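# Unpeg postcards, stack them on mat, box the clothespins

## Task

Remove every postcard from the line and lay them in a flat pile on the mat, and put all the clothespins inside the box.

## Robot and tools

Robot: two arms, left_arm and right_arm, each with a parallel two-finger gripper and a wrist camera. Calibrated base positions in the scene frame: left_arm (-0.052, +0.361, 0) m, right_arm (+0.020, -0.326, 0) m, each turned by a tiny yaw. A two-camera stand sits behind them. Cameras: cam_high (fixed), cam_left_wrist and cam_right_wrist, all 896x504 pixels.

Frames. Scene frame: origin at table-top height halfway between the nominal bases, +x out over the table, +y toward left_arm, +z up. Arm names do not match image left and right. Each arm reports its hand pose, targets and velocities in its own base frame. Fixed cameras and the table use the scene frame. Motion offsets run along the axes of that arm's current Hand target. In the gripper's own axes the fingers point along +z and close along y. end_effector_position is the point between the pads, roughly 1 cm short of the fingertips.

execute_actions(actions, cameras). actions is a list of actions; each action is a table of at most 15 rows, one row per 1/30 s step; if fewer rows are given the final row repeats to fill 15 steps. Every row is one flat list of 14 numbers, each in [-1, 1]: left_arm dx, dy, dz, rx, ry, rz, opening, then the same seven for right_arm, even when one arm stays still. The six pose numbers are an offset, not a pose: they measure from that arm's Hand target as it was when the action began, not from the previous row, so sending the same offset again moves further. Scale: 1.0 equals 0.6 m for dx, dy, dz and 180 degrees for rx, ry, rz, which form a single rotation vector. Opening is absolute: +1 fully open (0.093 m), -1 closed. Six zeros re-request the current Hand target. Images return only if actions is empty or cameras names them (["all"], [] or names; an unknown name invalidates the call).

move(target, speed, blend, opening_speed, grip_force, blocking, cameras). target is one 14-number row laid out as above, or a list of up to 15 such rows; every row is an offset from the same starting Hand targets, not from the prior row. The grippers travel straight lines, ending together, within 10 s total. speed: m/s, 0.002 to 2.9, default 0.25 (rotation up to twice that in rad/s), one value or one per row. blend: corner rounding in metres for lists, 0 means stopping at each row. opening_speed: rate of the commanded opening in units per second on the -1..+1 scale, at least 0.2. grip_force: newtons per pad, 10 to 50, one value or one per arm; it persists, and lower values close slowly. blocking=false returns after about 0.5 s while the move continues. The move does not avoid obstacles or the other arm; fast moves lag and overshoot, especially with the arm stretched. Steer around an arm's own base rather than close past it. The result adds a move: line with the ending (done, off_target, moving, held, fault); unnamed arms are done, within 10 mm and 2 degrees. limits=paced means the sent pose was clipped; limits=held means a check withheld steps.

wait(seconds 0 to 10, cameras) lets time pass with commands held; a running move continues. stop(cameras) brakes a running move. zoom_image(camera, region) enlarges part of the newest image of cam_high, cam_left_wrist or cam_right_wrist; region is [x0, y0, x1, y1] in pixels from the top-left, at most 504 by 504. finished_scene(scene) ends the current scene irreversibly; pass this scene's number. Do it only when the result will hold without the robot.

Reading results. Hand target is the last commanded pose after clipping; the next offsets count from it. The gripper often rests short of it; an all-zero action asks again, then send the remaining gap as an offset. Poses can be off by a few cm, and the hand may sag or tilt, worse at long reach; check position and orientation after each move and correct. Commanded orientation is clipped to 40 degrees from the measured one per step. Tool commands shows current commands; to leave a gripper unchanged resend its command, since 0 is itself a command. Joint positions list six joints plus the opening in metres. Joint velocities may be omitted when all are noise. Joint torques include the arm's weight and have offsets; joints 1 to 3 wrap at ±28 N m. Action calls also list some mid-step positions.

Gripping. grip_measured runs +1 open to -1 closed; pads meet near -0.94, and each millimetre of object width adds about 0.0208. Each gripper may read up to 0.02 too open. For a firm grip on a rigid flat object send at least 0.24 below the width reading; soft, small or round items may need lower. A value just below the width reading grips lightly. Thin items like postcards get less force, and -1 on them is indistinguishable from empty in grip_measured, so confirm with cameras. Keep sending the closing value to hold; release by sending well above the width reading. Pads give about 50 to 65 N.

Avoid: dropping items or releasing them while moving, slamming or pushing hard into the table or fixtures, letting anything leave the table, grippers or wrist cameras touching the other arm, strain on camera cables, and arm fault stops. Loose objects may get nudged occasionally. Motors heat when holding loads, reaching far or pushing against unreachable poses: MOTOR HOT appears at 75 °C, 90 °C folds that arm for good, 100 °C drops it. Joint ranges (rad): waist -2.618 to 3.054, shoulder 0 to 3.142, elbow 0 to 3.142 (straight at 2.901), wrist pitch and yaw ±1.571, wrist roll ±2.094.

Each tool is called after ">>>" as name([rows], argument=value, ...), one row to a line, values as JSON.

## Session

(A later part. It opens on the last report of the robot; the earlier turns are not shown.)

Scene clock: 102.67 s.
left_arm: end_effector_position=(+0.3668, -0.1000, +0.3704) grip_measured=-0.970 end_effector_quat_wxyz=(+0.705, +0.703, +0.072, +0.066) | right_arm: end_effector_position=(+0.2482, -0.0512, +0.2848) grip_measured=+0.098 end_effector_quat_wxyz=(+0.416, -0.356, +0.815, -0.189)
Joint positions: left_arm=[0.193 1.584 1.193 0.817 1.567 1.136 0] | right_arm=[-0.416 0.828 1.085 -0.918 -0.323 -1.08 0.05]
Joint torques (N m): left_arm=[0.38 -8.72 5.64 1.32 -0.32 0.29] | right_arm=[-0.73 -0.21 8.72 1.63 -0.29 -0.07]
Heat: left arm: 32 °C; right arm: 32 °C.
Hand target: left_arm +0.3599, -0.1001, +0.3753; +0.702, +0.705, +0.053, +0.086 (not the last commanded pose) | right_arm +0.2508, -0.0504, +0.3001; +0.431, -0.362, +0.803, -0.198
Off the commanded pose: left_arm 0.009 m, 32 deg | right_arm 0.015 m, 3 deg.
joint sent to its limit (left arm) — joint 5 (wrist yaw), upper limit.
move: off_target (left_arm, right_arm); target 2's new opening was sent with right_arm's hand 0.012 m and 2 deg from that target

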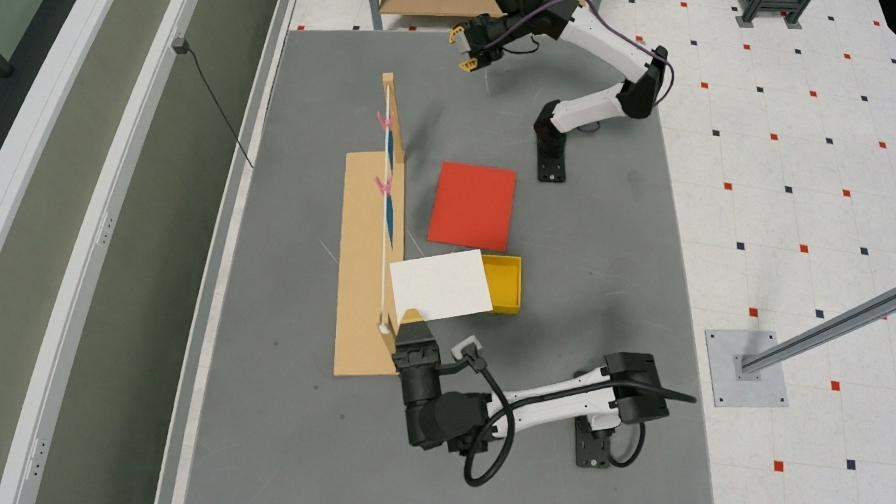

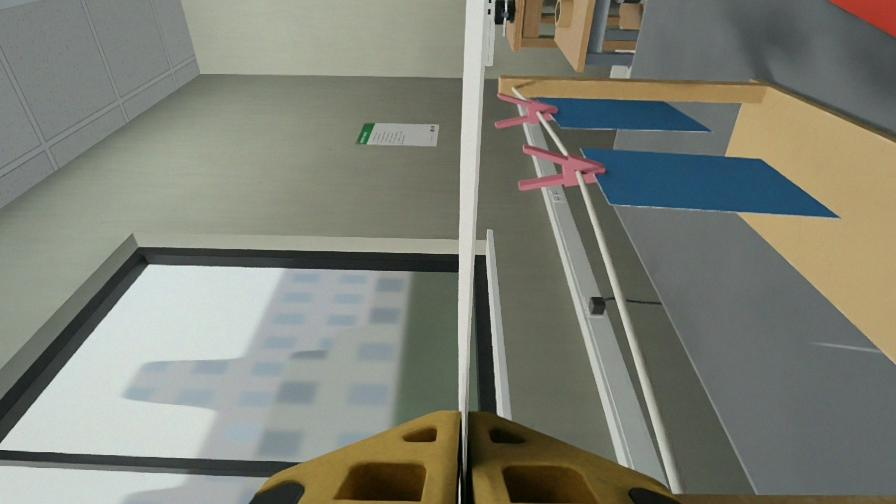

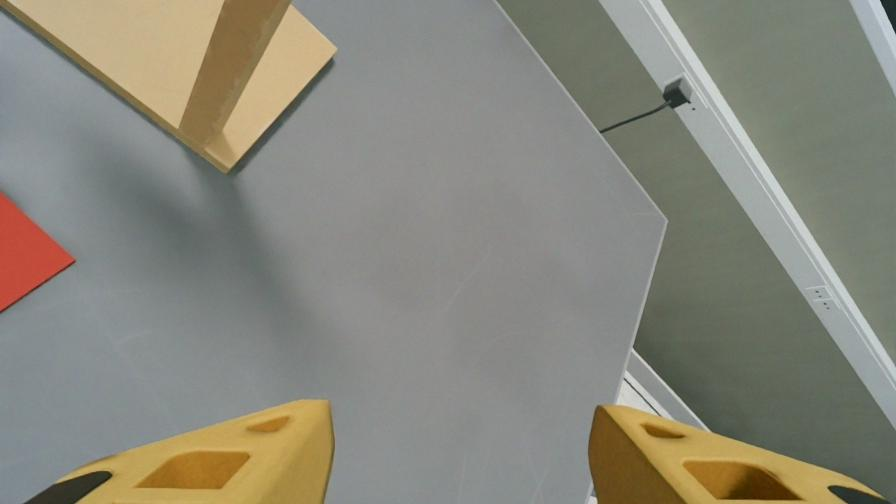

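>>> move(target=[-0.2052,-0.3658,0.5405,0.1648,-0.0652,0.002,-1, 0,0,0,0,0,0,0.1], speed=0.4, cameras=["all"])

Scene clock: 105.33 s.
left_arm: end_effector_position=(+0.3069, -0.4376, +0.1506) grip_measured=-0.970 end_effector_quat_wxyz=(+0.502, +0.865, +0.000, -0.002) | right_arm: end_effector_position=(+0.2481, -0.0510, +0.2848) grip_measured=+0.098 end_effector_quat_wxyz=(+0.416, -0.356, +0.815, -0.189)
Joint positions: left_arm=[-0.759 1.982 1.445 -0.159 0.684 2.052 0] | right_arm=[-0.416 0.828 1.085 -0.919 -0.324 -1.08 0.05]
Joint torques (N m): left_arm=[0.39 -8.65 9.66 1.58 0.17 0.16] | right_arm=[-0.42 -0.14 8.57 1.69 -0.31 -0.08]
Heat: left arm: 32 °C; right arm: 31 °C.
Hand target: left_arm +0.3124, -0.4404, +0.1506; +0.500, +0.866, +0.000, -0.001 | right_arm +0.2508, -0.0503, +0.3001; +0.431, -0.362, +0.803, -0.198
Off the commanded pose: left_arm 0.006 m, 0 deg | right_arm 0.016 m, 3 deg.
move: off_target (right_arm)

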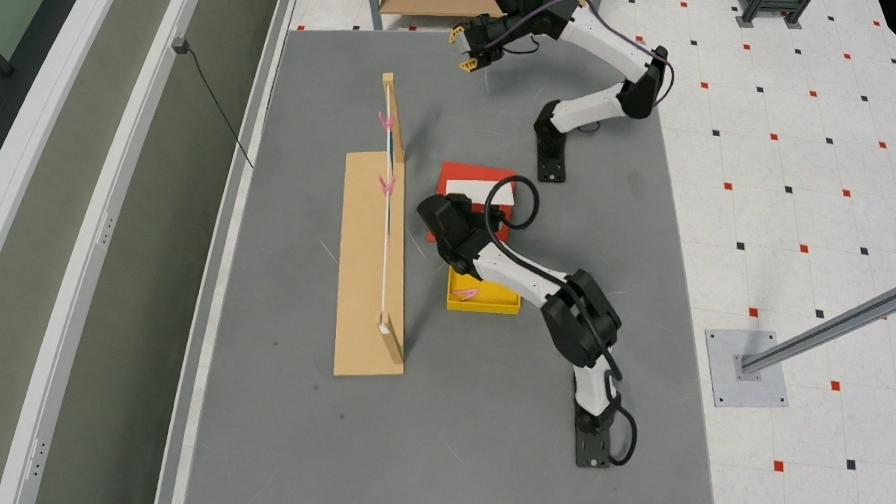

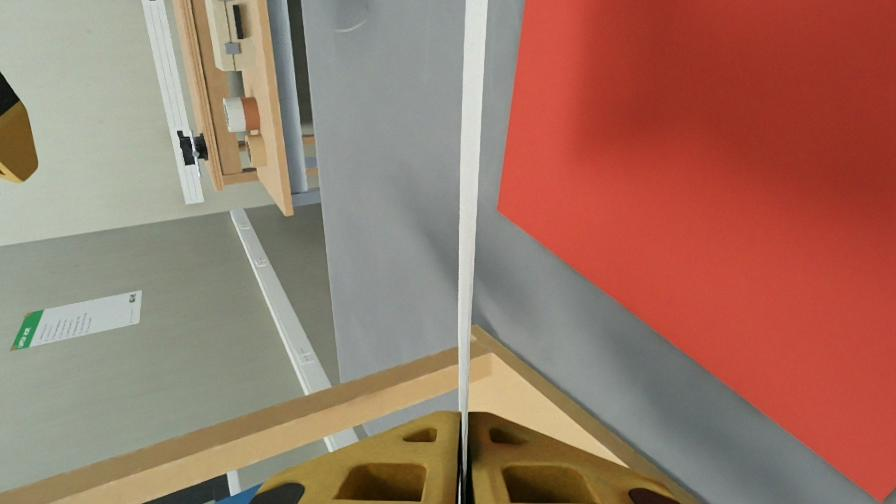

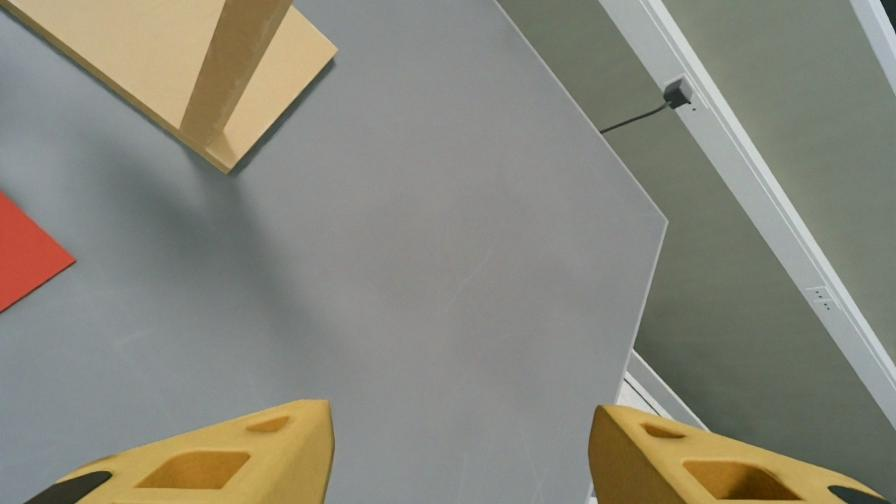

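>>> move(target=[0.0102,-0.0858,0.17,0,-0.026,0.015,-1, 0,0,0,0,0,0,0.1], speed=0.2, cameras=["cam_high","cam_left_wrist"])

>>> zoom_image(camera="cam_high", region=[400, 140, 540, 280])

Scene clock: 108.17 s.
left_arm: end_effector_position=(+0.3157, -0.4958, +0.0531) grip_measured=-0.970 end_effector_quat_wxyz=(+0.490, +0.871, -0.031, -0.027) | right_arm: end_effector_position=(+0.2481, -0.0510, +0.2848) grip_measured=+0.098 end_effector_quat_wxyz=(+0.416, -0.356, +0.815, -0.189)
Joint positions: left_arm=[-0.82 2.333 1.622 -0.027 0.693 2.077 0] | right_arm=[-0.416 0.828 1.085 -0.919 -0.324 -1.08 0.05]
Joint torques (N m): left_arm=[-0.12 -10.66 9.01 1.88 0.29 0.11] | right_arm=[-0.55 -0.23 8.54 1.66 -0.31 -0.09]
Heat: left arm: 32 °C; right arm: 30 °C.
Hand target: left_arm +0.3187, -0.5029, +0.0548; +0.499, +0.865, -0.041, -0.024 | right_arm +0.2508, -0.0503, +0.3001; +0.431, -0.362, +0.803, -0.198
Off the commanded pose: left_arm 0.008 m, 2 deg | right_arm 0.016 m, 3 deg.
move: off_target (right_arm)
Images, in order (width x height): cam_high 896x504, cam_left_wrist 896x504.

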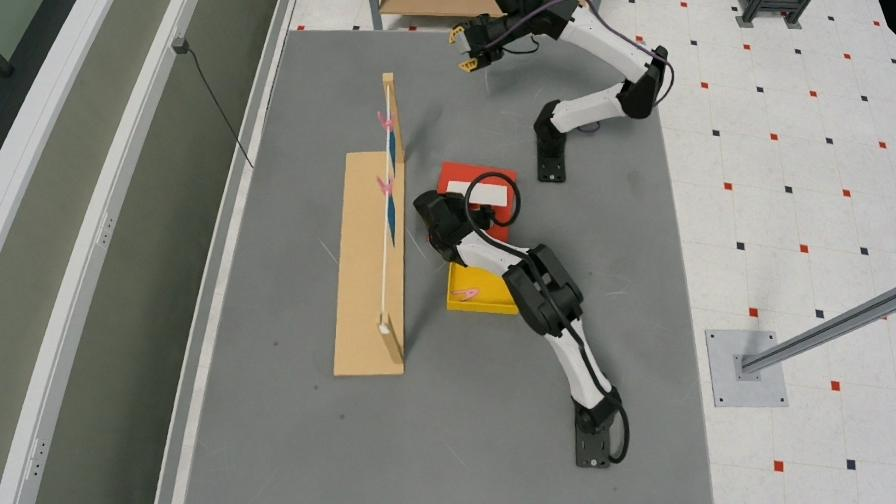

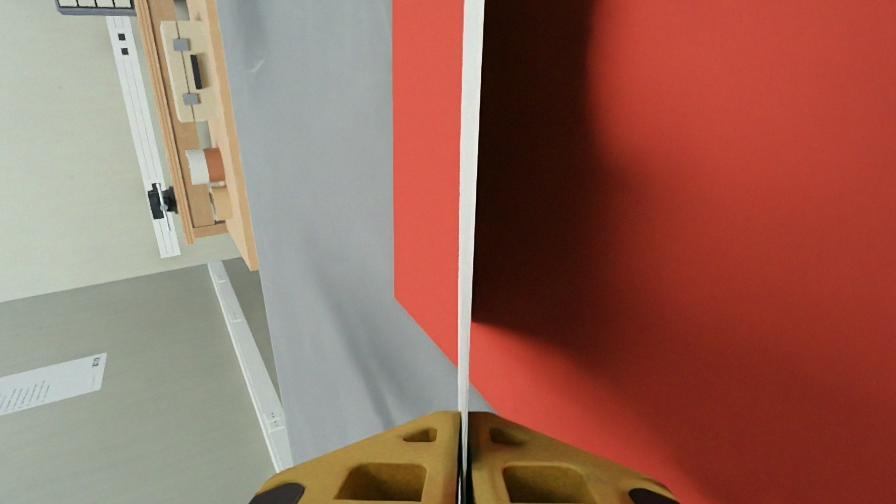

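Scaled by 3.600 from the camera's 896x504 image, which has a finer 1280x720 frame.

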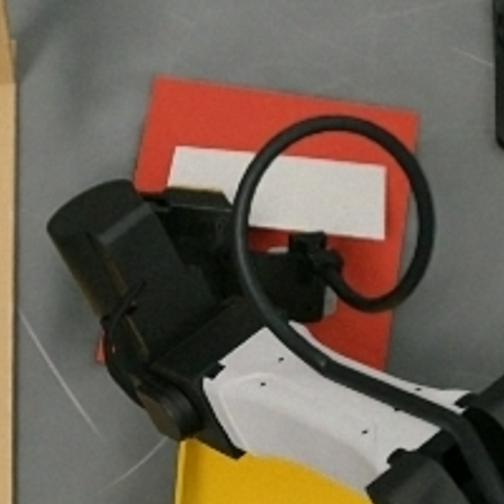

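>>> move([
  [0,-0.0144,0.0083,0,0,0,-1, 0,0,0,0,0,0,0.1],
  [0,-0.0144,0.0083,0,0,0,-0.4, 0,0,0,0,0,0,0.1],
  [0,-0.0518,-0.0472,0,0,0,-0.4, 0,0,0,0,0,0,0.1],
  [0,-0.0597,-0.236,0,0,0,-0.4, 0,0,0,0,0,0,0.1],
], speed=[0.08,0.1,0.1,0.2], blend=[0,0,0.01,0], opening_speed=0.8, cameras=["cam_high","cam_left_wrist"])

Scene clock: 113.13 s.
left_arm: end_effector_position=(+0.3359, -0.3621, +0.0803) grip_measured=-0.402 end_effector_quat_wxyz=(+0.520, +0.853, +0.042, -0.019) | right_arm: end_effector_position=(+0.2481, -0.0510, +0.2848) grip_measured=+0.098 end_effector_quat_wxyz=(+0.416, -0.356, +0.815, -0.189)
Joint positions: left_arm=[-0.566 2.019 1.174 0.09 0.839 2.096 0.026] | right_arm=[-0.416 0.828 1.085 -0.919 -0.324 -1.08 0.05]
Joint torques (N m): left_arm=[-0.12 -12.56 5.12 1.8 0.38 0.12] | right_arm=[-0.76 -0.14 8.55 1.64 -0.29 -0.11]
Heat: left arm: 33 °C; right arm: 29 °C.
Hand target: left_arm +0.3319, -0.3631, +0.0947; +0.499, +0.865, -0.041, -0.024 | right_arm +0.2508, -0.0503, +0.3001; +0.431, -0.362, +0.803, -0.198
Off the commanded pose: left_arm 0.015 m, 10 deg | right_arm 0.016 m, 3 deg.
joint sent to its limit (left arm) — joint 6 (wrist roll), upper limit. The joint targets are off in orientation, not in position.
move: off_target (left_arm, right_arm)
Images, in order (width x height): cam_high 896x504, cam_left_wrist 896x504.

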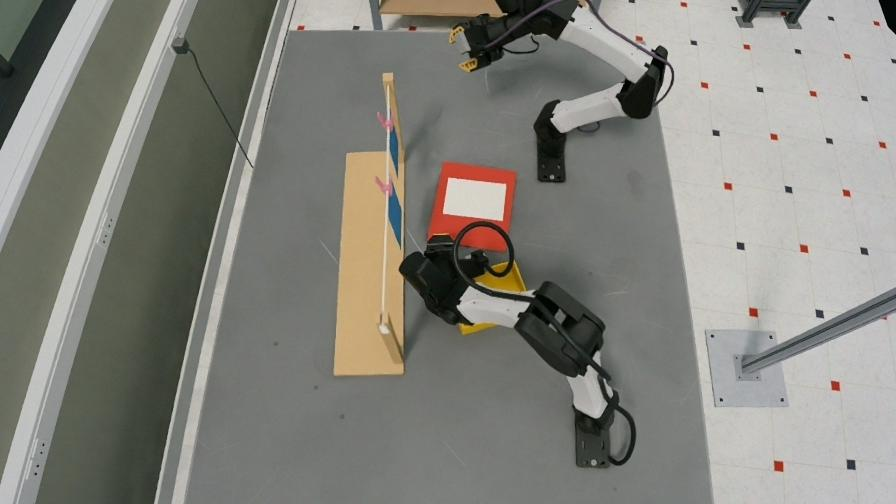

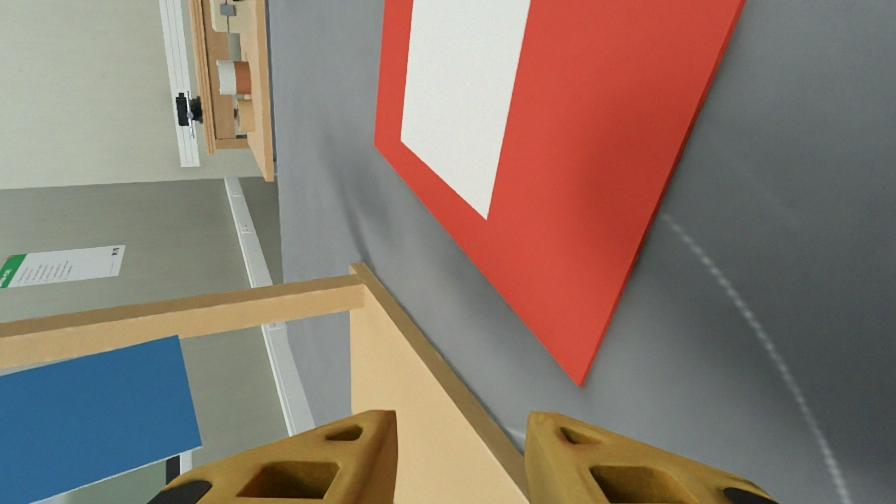

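>>> move([
  [0.0082,0.2098,-0.186,0,0,0,-0.4, 0,0,0,0,0,0,0.1],
  [0.164,-0.0205,-0.2922,-0.1652,-0.0973,-0.4978,1, 0,0,0,0,0,0,0.1],
], speed=[0.3,0.5], blend=[0.03,0], cameras=["cam_high","cam_left_wrist"])

Scene clock: 122.23 s.
left_arm: end_effector_position=(+0.4435, -0.2158, +0.1811) grip_measured=+1.000 end_effector_quat_wxyz=(+0.510, +0.494, +0.506, -0.490) | right_arm: end_effector_position=(+0.2481, -0.0510, +0.2848) grip_measured=+0.098 end_effector_quat_wxyz=(+0.416, -0.356, +0.815, -0.189)
Joint positions: left_arm=[-0.108 2.154 1.268 0.878 1.431 0.017 0.093] | right_arm=[-0.416 0.828 1.085 -0.919 -0.324 -1.08 0.05]
Joint torques (N m): left_arm=[0.21 -9.17 4.82 1.85 -0.18 0.11] | right_arm=[-0.9 -0.27 8.55 1.68 -0.29 -0.19]
Motor temperatures (°C): left_arm=[22 33 31 27 21 20 20] | right_arm=[19 27 29 28 21 21 19]
Heat: left arm: 33 °C; right arm: 29 °C.
Hand target: left_arm +0.4450, -0.2150, +0.1715; +0.511, +0.489, +0.511, -0.489 | right_arm +0.2508, -0.0503, +0.3001; +0.431, -0.362, +0.803, -0.198
Off the commanded pose: left_arm 0.010 m, 1 deg | right_arm 0.016 m, 3 deg.
move: off_target (right_arm)
Images, in order (width x height): cam_high 896x504, cam_left_wrist 896x504.

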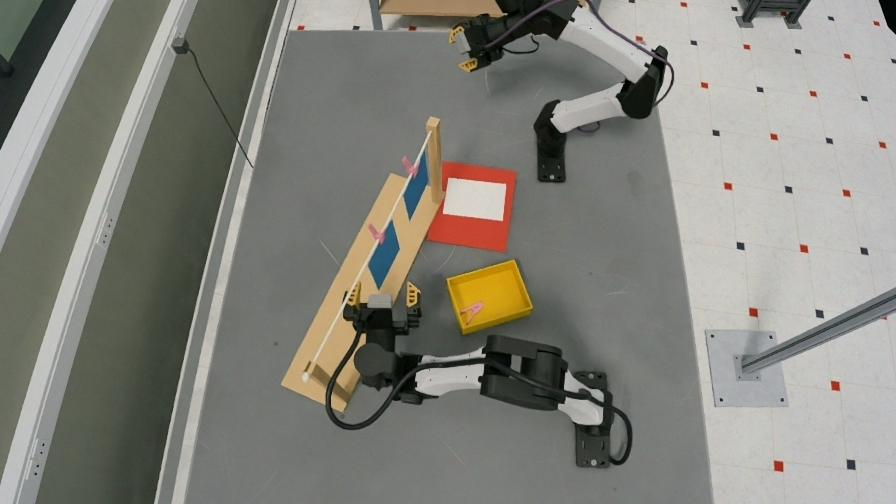

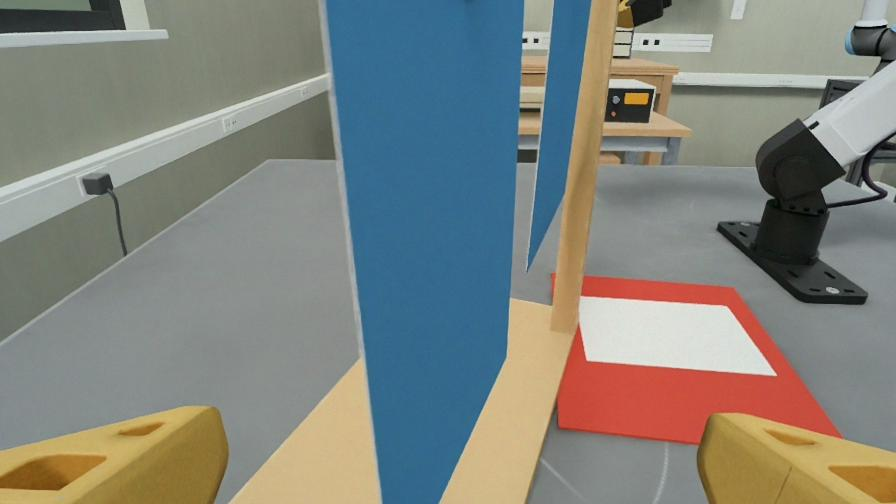

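>>> move([
  [-0.0142,-0.1702,-0.1157,-0.19,0,0,1, 0,0,0,0,0,0,0.1],
  [0.1192,-0.016,-0.326,-0.38,0,0,1, 0,0,0,0,0,0,0.1],
], speed=0.4, blend=[0.03,0], cameras=["cam_high","cam_left_wrist"])

Scene clock: 127.27 s.
left_arm: end_effector_position=(+0.4167, -0.0240, +0.0701) grip_measured=+1.000 end_effector_quat_wxyz=(+0.639, +0.110, +0.748, -0.138) | right_arm: end_effector_position=(+0.2481, -0.0510, +0.2848) grip_measured=+0.098 end_effector_quat_wxyz=(+0.416, -0.356, +0.815, -0.189)
Joint positions: left_arm=[0.131 2.013 0.429 1.42 0.484 0.009 0.093] | right_arm=[-0.416 0.828 1.085 -0.919 -0.324 -1.08 0.05]
Joint torques (N m): left_arm=[0.08 -5.89 4.77 3.84 -0.18 0.12] | right_arm=[-0.77 -0.17 8.72 1.64 -0.25 -0.14]
Heat: left arm: 32 °C; right arm: 29 °C.
Hand target: left_arm +0.4268, -0.0201, +0.0999; +0.697, +0.117, +0.697, -0.118 | right_arm +0.2508, -0.0503, +0.3001; +0.431, -0.362, +0.803, -0.198
Off the commanded pose: left_arm 0.032 m, 9 deg | right_arm 0.016 m, 3 deg.
joint sent to its limit (left arm) — joint 4 (wrist pitch), upper limit. The joint targets still meet the commanded pose.
move: off_target (left_arm, right_arm)
Images, in order (width x height): cam_high 896x504, cam_left_wrist 896x504.

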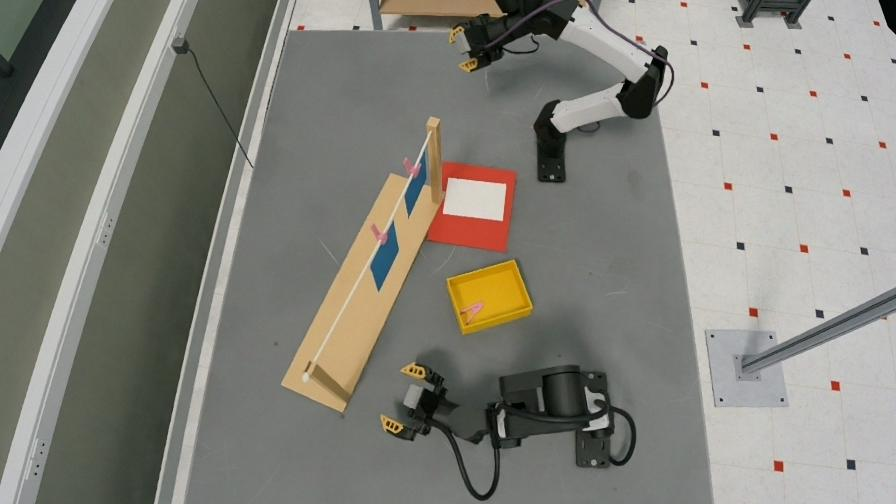

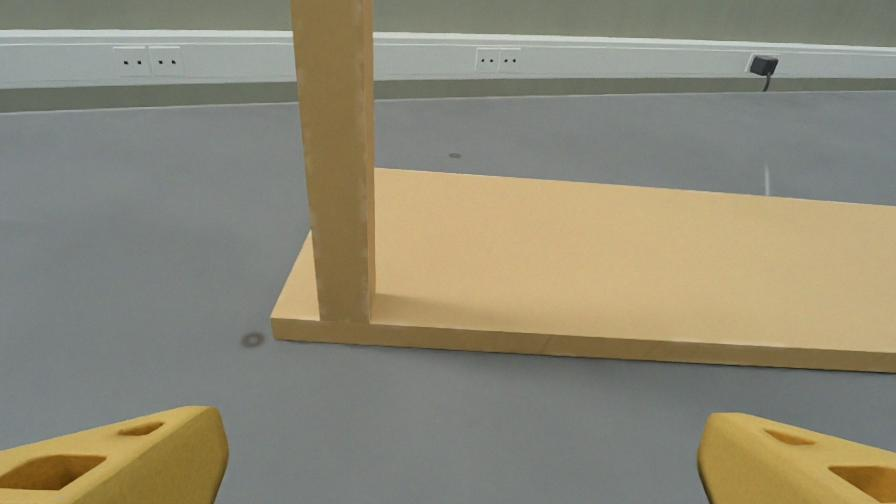

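>>> move([
  [0.0083,0.055,0.1657,0,0,0,1, 0,0,0,0,0,0,0.1],
  [0.0083,0.055,0.1657,0,0,0,-1, 0,0,0,0,0,0,0.1],
], speed=0.2, opening_speed=1.0, cameras=["cam_high","cam_left_wrist"])

Scene clock: 132.73 s.
left_arm: end_effector_position=(+0.5265, -0.0208, +0.0971) grip_measured=-0.642 end_effector_quat_wxyz=(+0.697, +0.119, +0.697, -0.118) | right_arm: end_effector_position=(+0.2481, -0.0510, +0.2848) grip_measured=+0.098 end_effector_quat_wxyz=(+0.416, -0.356, +0.815, -0.189)
Joint positions: left_arm=[0.095 2.229 0.886 1.343 0.432 0.001 0.014] | right_arm=[-0.416 0.828 1.085 -0.919 -0.324 -1.08 0.05]
Joint torques (N m): left_arm=[-0.38 -8.46 6.32 2.17 -0.17 0.11] | right_arm=[-0.84 -0.13 8.69 1.7 -0.24 -0.11]
Heat: left arm: 32 °C; right arm: 29 °C.
Hand target: left_arm +0.5316, -0.0216, +0.0950; +0.697, +0.117, +0.697, -0.118 | right_arm +0.2508, -0.0503, +0.3001; +0.431, -0.362, +0.803, -0.198
Off the commanded pose: left_arm 0.006 m, 0 deg | right_arm 0.016 m, 3 deg.
move: off_target (right_arm)
Images, in order (width x height): cam_high 896x504, cam_left_wrist 896x504.

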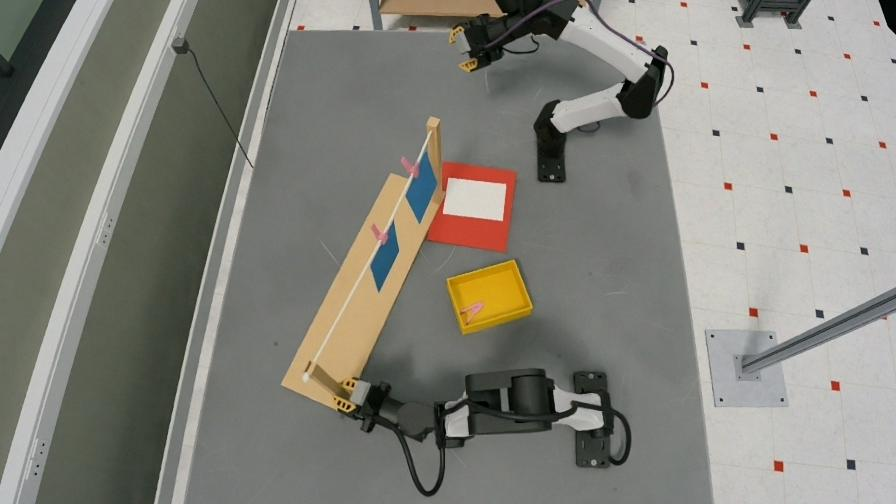

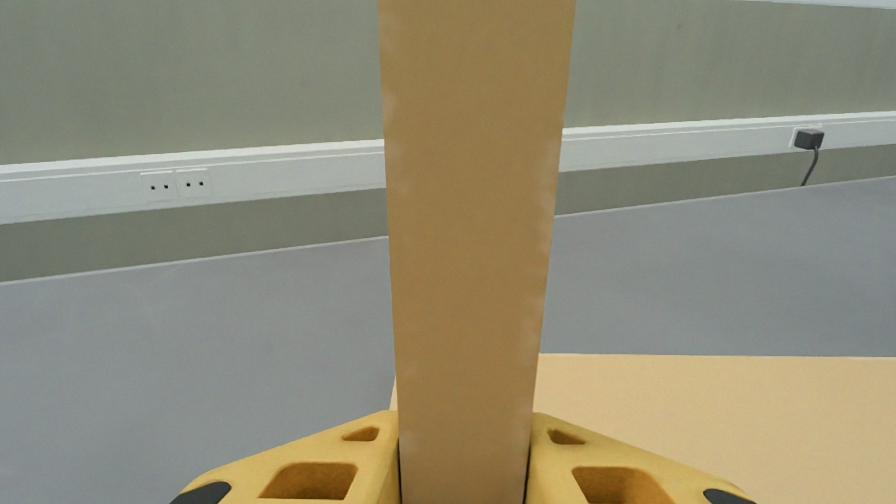

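>>> move([
  [0,-0.0107,-0.0875,-0.0444,0,0,-1, 0,0,0,0,0,0,0.1],
  [0,-0.0337,-0.1725,-0.0889,0,0,-1, 0,0,0,0,0,0,0.1],
  [0,-0.0585,-0.2338,-0.1222,0,0,-1, 0,0,0,0,0,0,0.1],
], speed=0.1, blend=[0.02,0.02,0], cameras=["cam_high","cam_left_wrist"])

Scene clock: 136.20 s.
left_arm: end_effector_position=(+0.4022, -0.0135, +0.0929) grip_measured=-0.657 end_effector_quat_wxyz=(+0.661, -0.006, +0.751, +0.008) | right_arm: end_effector_position=(+0.2481, -0.0510, +0.2848) grip_measured=+0.098 end_effector_quat_wxyz=(+0.416, -0.356, +0.815, -0.189)
Joint positions: left_arm=[-0.072 1.858 0.318 1.412 -0.091 -0.007 0.014] | right_arm=[-0.416 0.828 1.085 -0.919 -0.324 -1.08 0.05]
Joint torques (N m): left_arm=[-0.36 -3.21 -1.7 4.01 -0.41 0.1] | right_arm=[-0.87 -0.27 8.64 1.64 -0.3 -0.11]
Heat: left arm: 32 °C; right arm: 29 °C.
Hand target: left_arm +0.3875, -0.0088, +0.0948; +0.707, -0.018, +0.707, +0.018 | right_arm +0.2508, -0.0503, +0.3001; +0.431, -0.362, +0.803, -0.198
Off the commanded pose: left_arm 0.016 m, 8 deg | right_arm 0.016 m, 3 deg.
joint sent to its limit (left arm) — joint 4 (wrist pitch), upper limit. The joint targets are off in orientation, not in position.
move: off_target (left_arm, right_arm)
Images, in order (width x height): cam_high 896x504, cam_left_wrist 896x504.

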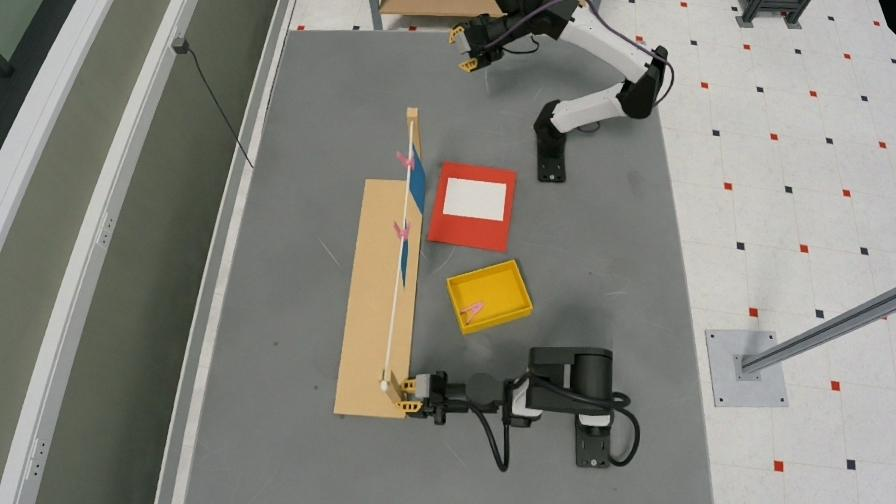

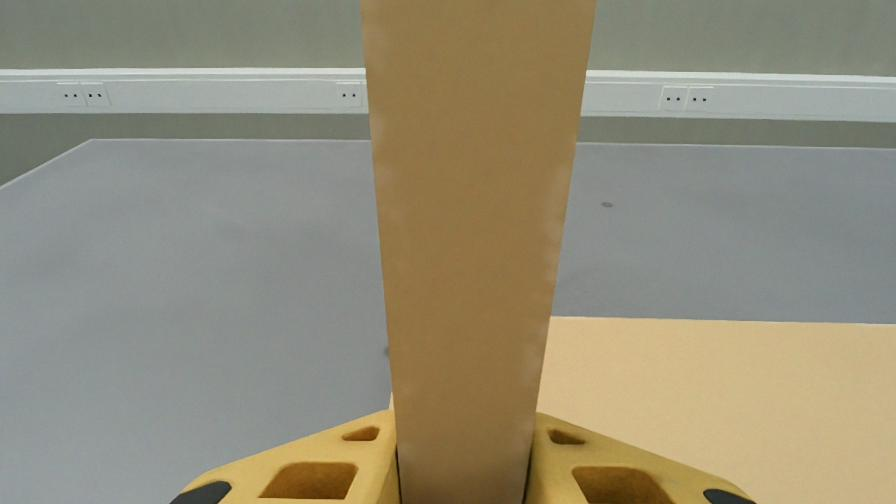

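>>> move([
  [0,0,0,0,0,0,1, 0,0,0,0,0,0,0.1],
  [-0.0083,-0.0085,-0.1967,0,0,0,1, 0,0,0,0,0,0,0.1],
  [-0.125,-0.3107,-0.1617,0.266,0,0,1, 0,0,0,0,0,0,0.1],
], speed=[0.2,0.3,0.4], blend=[0,0.03,0], cameras=["cam_high","cam_left_wrist"])

Scene clock: 140.47 s.
left_arm: end_effector_position=(+0.2964, -0.1951, +0.1661) grip_measured=+1.000 end_effector_quat_wxyz=(+0.652, +0.263, +0.658, -0.271) | right_arm: end_effector_position=(+0.2481, -0.0510, +0.2848) grip_measured=+0.098 end_effector_quat_wxyz=(+0.416, -0.356, +0.815, -0.189)
Joint positions: left_arm=[-0.415 1.392 0.194 1.194 0.358 -0.013 0.093] | right_arm=[-0.416 0.828 1.085 -0.919 -0.324 -1.08 0.05]
Joint torques (N m): left_arm=[-0.38 -3.15 7.35 2.11 -0.01 0.23] | right_arm=[-0.64 -0.16 8.43 1.7 -0.29 -0.13]
Motor temperatures (°C): left_arm=[22 32 29 33 20 20 20] | right_arm=[19 25 30 28 21 21 19]
Heat: left arm: 33 °C; right arm: 30 °C.
Hand target: left_arm +0.3000, -0.1997, +0.1699; +0.653, +0.270, +0.653, -0.271 | right_arm +0.2508, -0.0503, +0.3001; +0.431, -0.362, +0.803, -0.198
Off the commanded pose: left_arm 0.007 m, 1 deg | right_arm 0.016 m, 3 deg.
move: off_target (right_arm)
Images, in order (width x height): cam_high 896x504, cam_left_wrist 896x504.

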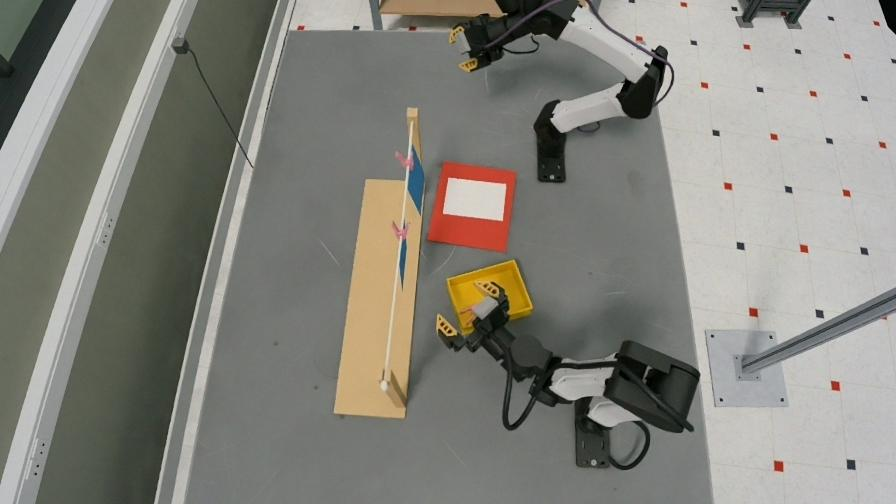

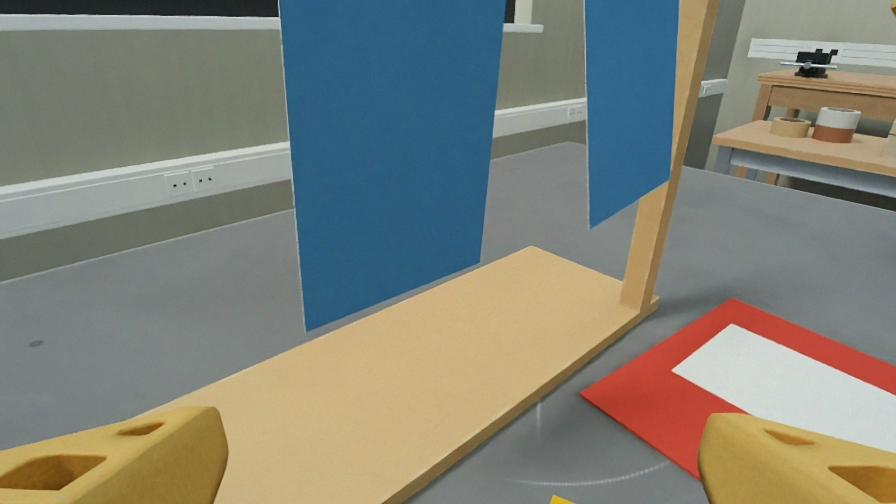

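>>> move([
  [-0.0017,0.1045,0.1443,0,0,0,1, 0,0,0,0,0,0,0.1],
  [-0.0017,0.0738,0.175,0.2167,0,0,1, 0,0,0,0,0,0,0.1],
], speed=[0.25,0.3], blend=[0.005,0], cameras=["cam_high","cam_left_wrist"])

Scene clock: 144.13 s.
left_arm: end_effector_position=(+0.4011, -0.2420, +0.1723) grip_measured=+1.000 end_effector_quat_wxyz=(+0.531, +0.470, +0.525, -0.470) | right_arm: end_effector_position=(+0.2481, -0.0510, +0.2848) grip_measured=+0.098 end_effector_quat_wxyz=(+0.416, -0.356, +0.815, -0.189)
Joint positions: left_arm=[-0.193 2.034 1.001 1.052 1.262 -0.012 0.093] | right_arm=[-0.416 0.828 1.085 -0.919 -0.324 -1.08 0.05]
Joint torques (N m): left_arm=[0.27 -8.06 7.91 1.43 -0.02 0.16] | right_arm=[-0.59 -0.12 8.49 1.66 -0.29 -0.13]
Heat: left arm: 32 °C; right arm: 30 °C.
Hand target: left_arm +0.4055, -0.2427, +0.1712; +0.526, +0.473, +0.525, -0.473 | right_arm +0.2508, -0.0503, +0.3001; +0.431, -0.362, +0.803, -0.198
Off the commanded pose: left_arm 0.005 m, 1 deg | right_arm 0.016 m, 3 deg.
move: off_target (right_arm)
Images, in order (width x height): cam_high 896x504, cam_left_wrist 896x504.

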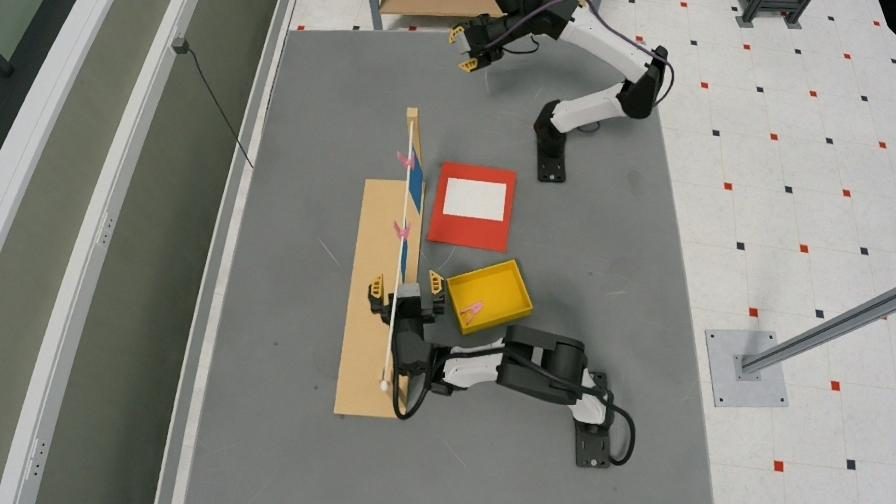

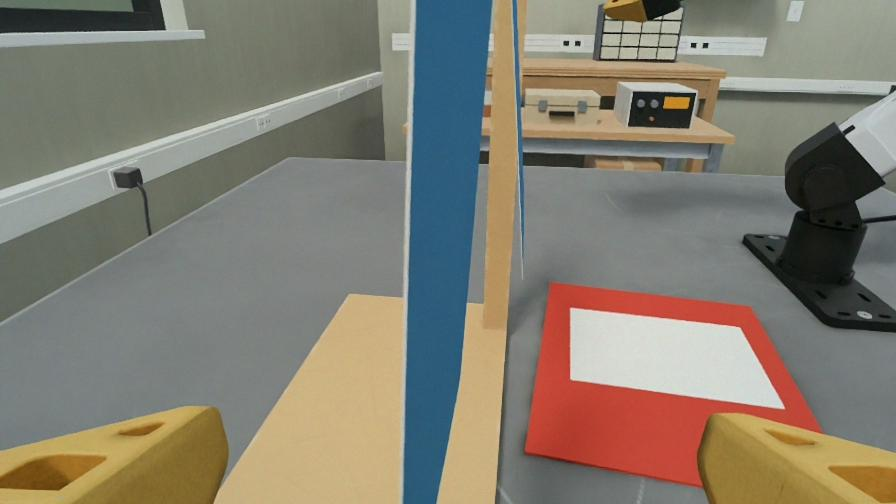

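>>> move([
  [0,0.0117,0,0.0444,0,0,1, -0.4367,0.1338,-0.1278,-0.185,-0.092,-0.016,0.3],
  [0,0.0117,0,0.0444,0,0,-1, -0.5627,0.2208,0.0193,-0.3699,-0.1841,-0.0326,0.3],
], speed=[0.4,0.4], blend=[0.03,0], opening_speed=1.2, cameras=["all"])

Scene clock: 150.47 s.
left_arm: end_effector_position=(+0.4074, -0.2428, +0.1731) grip_measured=-0.970 end_effector_quat_wxyz=(+0.502, +0.512, +0.485, -0.501) | right_arm: end_effector_position=(+0.3313, +0.2904, +0.3872) grip_measured=+0.299 end_effector_quat_wxyz=(-0.349, +0.602, -0.626, -0.351)
Joint positions: left_arm=[-0.179 2.12 1.143 1.017 1.419 -0.012 0] | right_arm=[0.417 2.102 2.729 -1.582 -0.895 -0.811 0.06]
Joint torques (N m): left_arm=[0.53 -8.66 8.08 1.23 -0.01 0.03] | right_arm=[-0.32 -8.95 6.08 1.13 -0.55 -0.14]
Heat: left arm: 31 °C; right arm: 30 °C.
Hand target: left_arm +0.4125, -0.2419, +0.1710; +0.491, +0.508, +0.491, -0.509 | right_arm +0.3297, +0.2907, +0.3956; -0.354, +0.613, -0.612, -0.354
Off the commanded pose: left_arm 0.006 m, 2 deg | right_arm 0.009 m, 2 deg.
joint read past its limit (right arm) — joint 4 (wrist pitch), lower limit.
joint sent to its limit (right arm) — joint 4 (wrist pitch), lower limit. The joint targets still meet the commanded pose.
move: done

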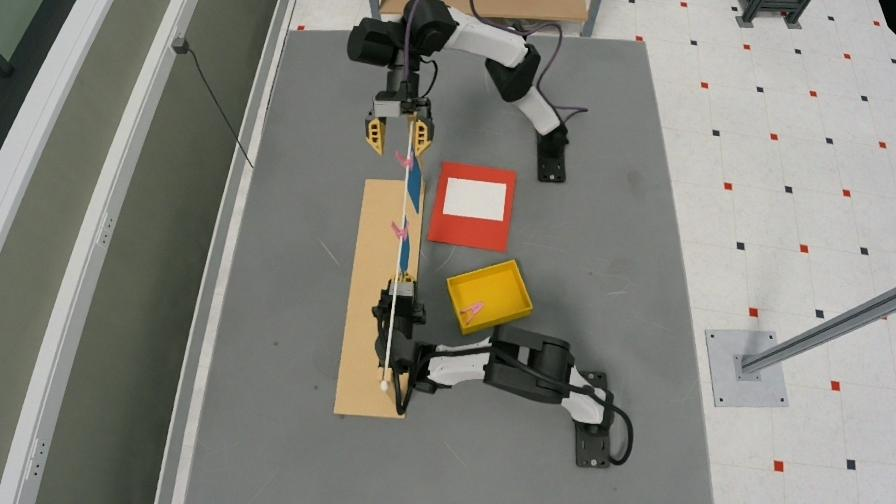

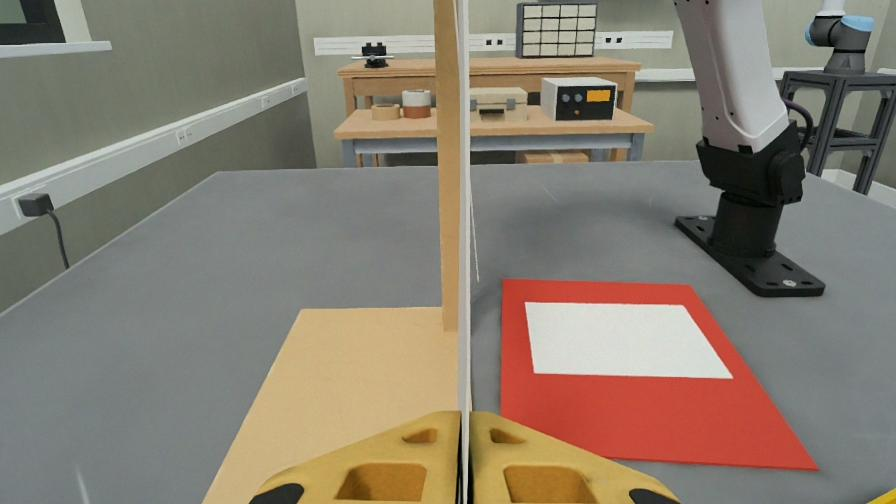

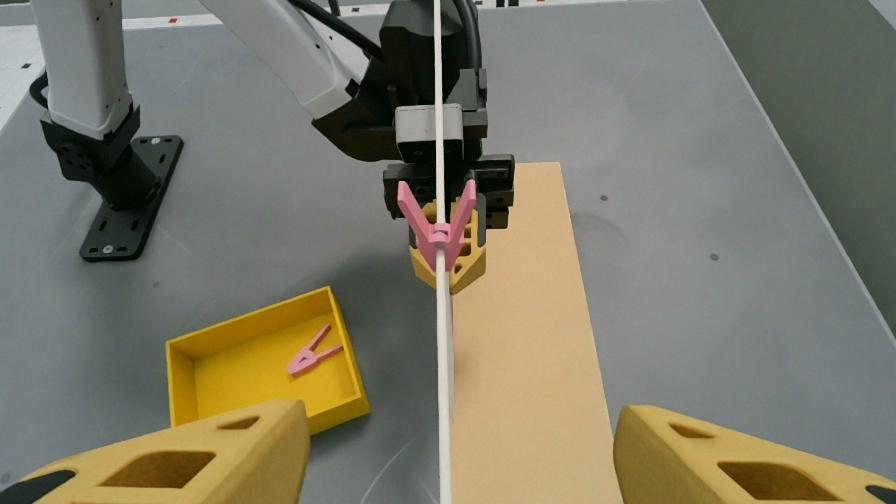

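>>> move(target=[0,0,0,0,0,0,-1, 0.0005,0.0028,0.2212,0,0,0,0.3], speed=0.2, cameras=["cam_right_wrist","cam_left_wrist"])

Scene clock: 153.30 s.
left_arm: end_effector_position=(+0.4074, -0.2428, +0.1731) grip_measured=-0.970 end_effector_quat_wxyz=(+0.502, +0.512, +0.485, -0.501) | right_arm: end_effector_position=(+0.3312, +0.4087, +0.3059) grip_measured=+0.299 end_effector_quat_wxyz=(-0.327, +0.614, -0.624, -0.356)
Joint positions: left_arm=[-0.179 2.12 1.143 1.017 1.419 -0.012 0] | right_arm=[0.67 2.082 2.274 -1.007 -0.75 -0.575 0.06]
Joint torques (N m): left_arm=[0.54 -8.66 8.08 1.22 -0.01 0.02] | right_arm=[-0.35 -14.79 5.14 1.58 -0.21 0.05]
Heat: left arm: 31 °C; right arm: 30 °C.
Hand target: left_arm +0.4125, -0.2419, +0.1710; +0.491, +0.508, +0.491, -0.509 | right_arm +0.3280, +0.4055, +0.3290; -0.354, +0.612, -0.612, -0.354
Off the commanded pose: left_arm 0.006 m, 2 deg | right_arm 0.024 m, 3 deg.
move: off_target (right_arm)
Images, in order (width x height): cam_left_wrist 896x504, cam_right_wrist 896x504.

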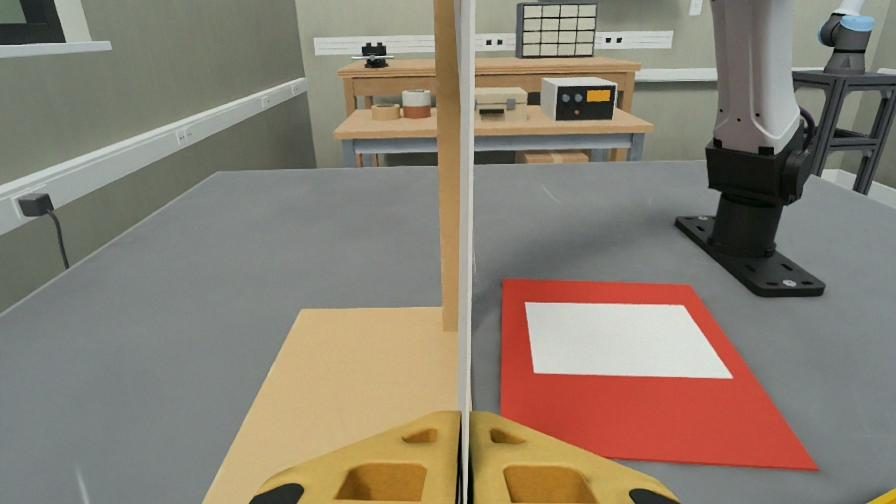

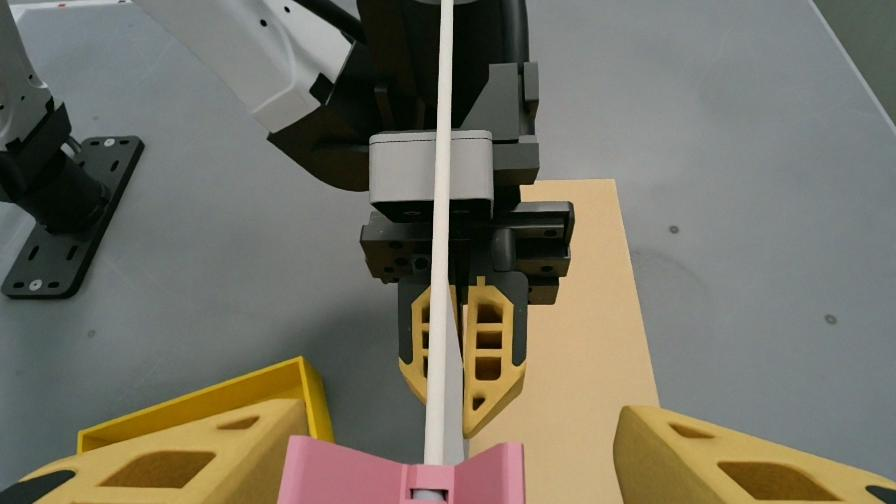

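>>> move(target=[0,0,0,0,0,0,-1, -0.0152,0.0042,-0.0137,0,0,0,0.3], speed=0.1, cameras=["cam_right_wrist"])

Scene clock: 154.77 s.
left_arm: end_effector_position=(+0.4074, -0.2428, +0.1731) grip_measured=-0.970 end_effector_quat_wxyz=(+0.502, +0.512, +0.485, -0.501) | right_arm: end_effector_position=(+0.3281, +0.4061, +0.3130) grip_measured=+0.299 end_effector_quat_wxyz=(-0.325, +0.613, -0.625, -0.356)
Joint positions: left_arm=[-0.179 2.12 1.143 1.017 1.419 -0.012 0] | right_arm=[0.67 2.082 2.307 -1.044 -0.749 -0.574 0.06]
Joint torques (N m): left_arm=[0.53 -8.65 8.08 1.22 -0.01 0.02] | right_arm=[-0.23 -13.44 8.29 1.45 -0.32 0.03]
Heat: left arm: 31 °C; right arm: 29 °C.
Hand target: left_arm +0.4125, -0.2419, +0.1710; +0.491, +0.508, +0.491, -0.509 | right_arm +0.3255, +0.4029, +0.3410; -0.354, +0.612, -0.612, -0.354
Off the commanded pose: left_arm 0.006 m, 2 deg | right_arm 0.028 m, 4 deg.
move: off_target (right_arm)
Images, in order (width x height): cam_right_wrist 896x504.

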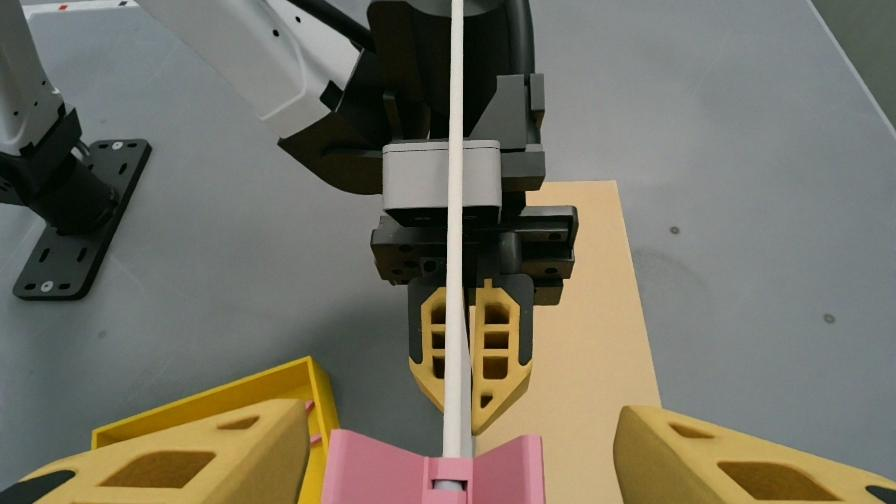

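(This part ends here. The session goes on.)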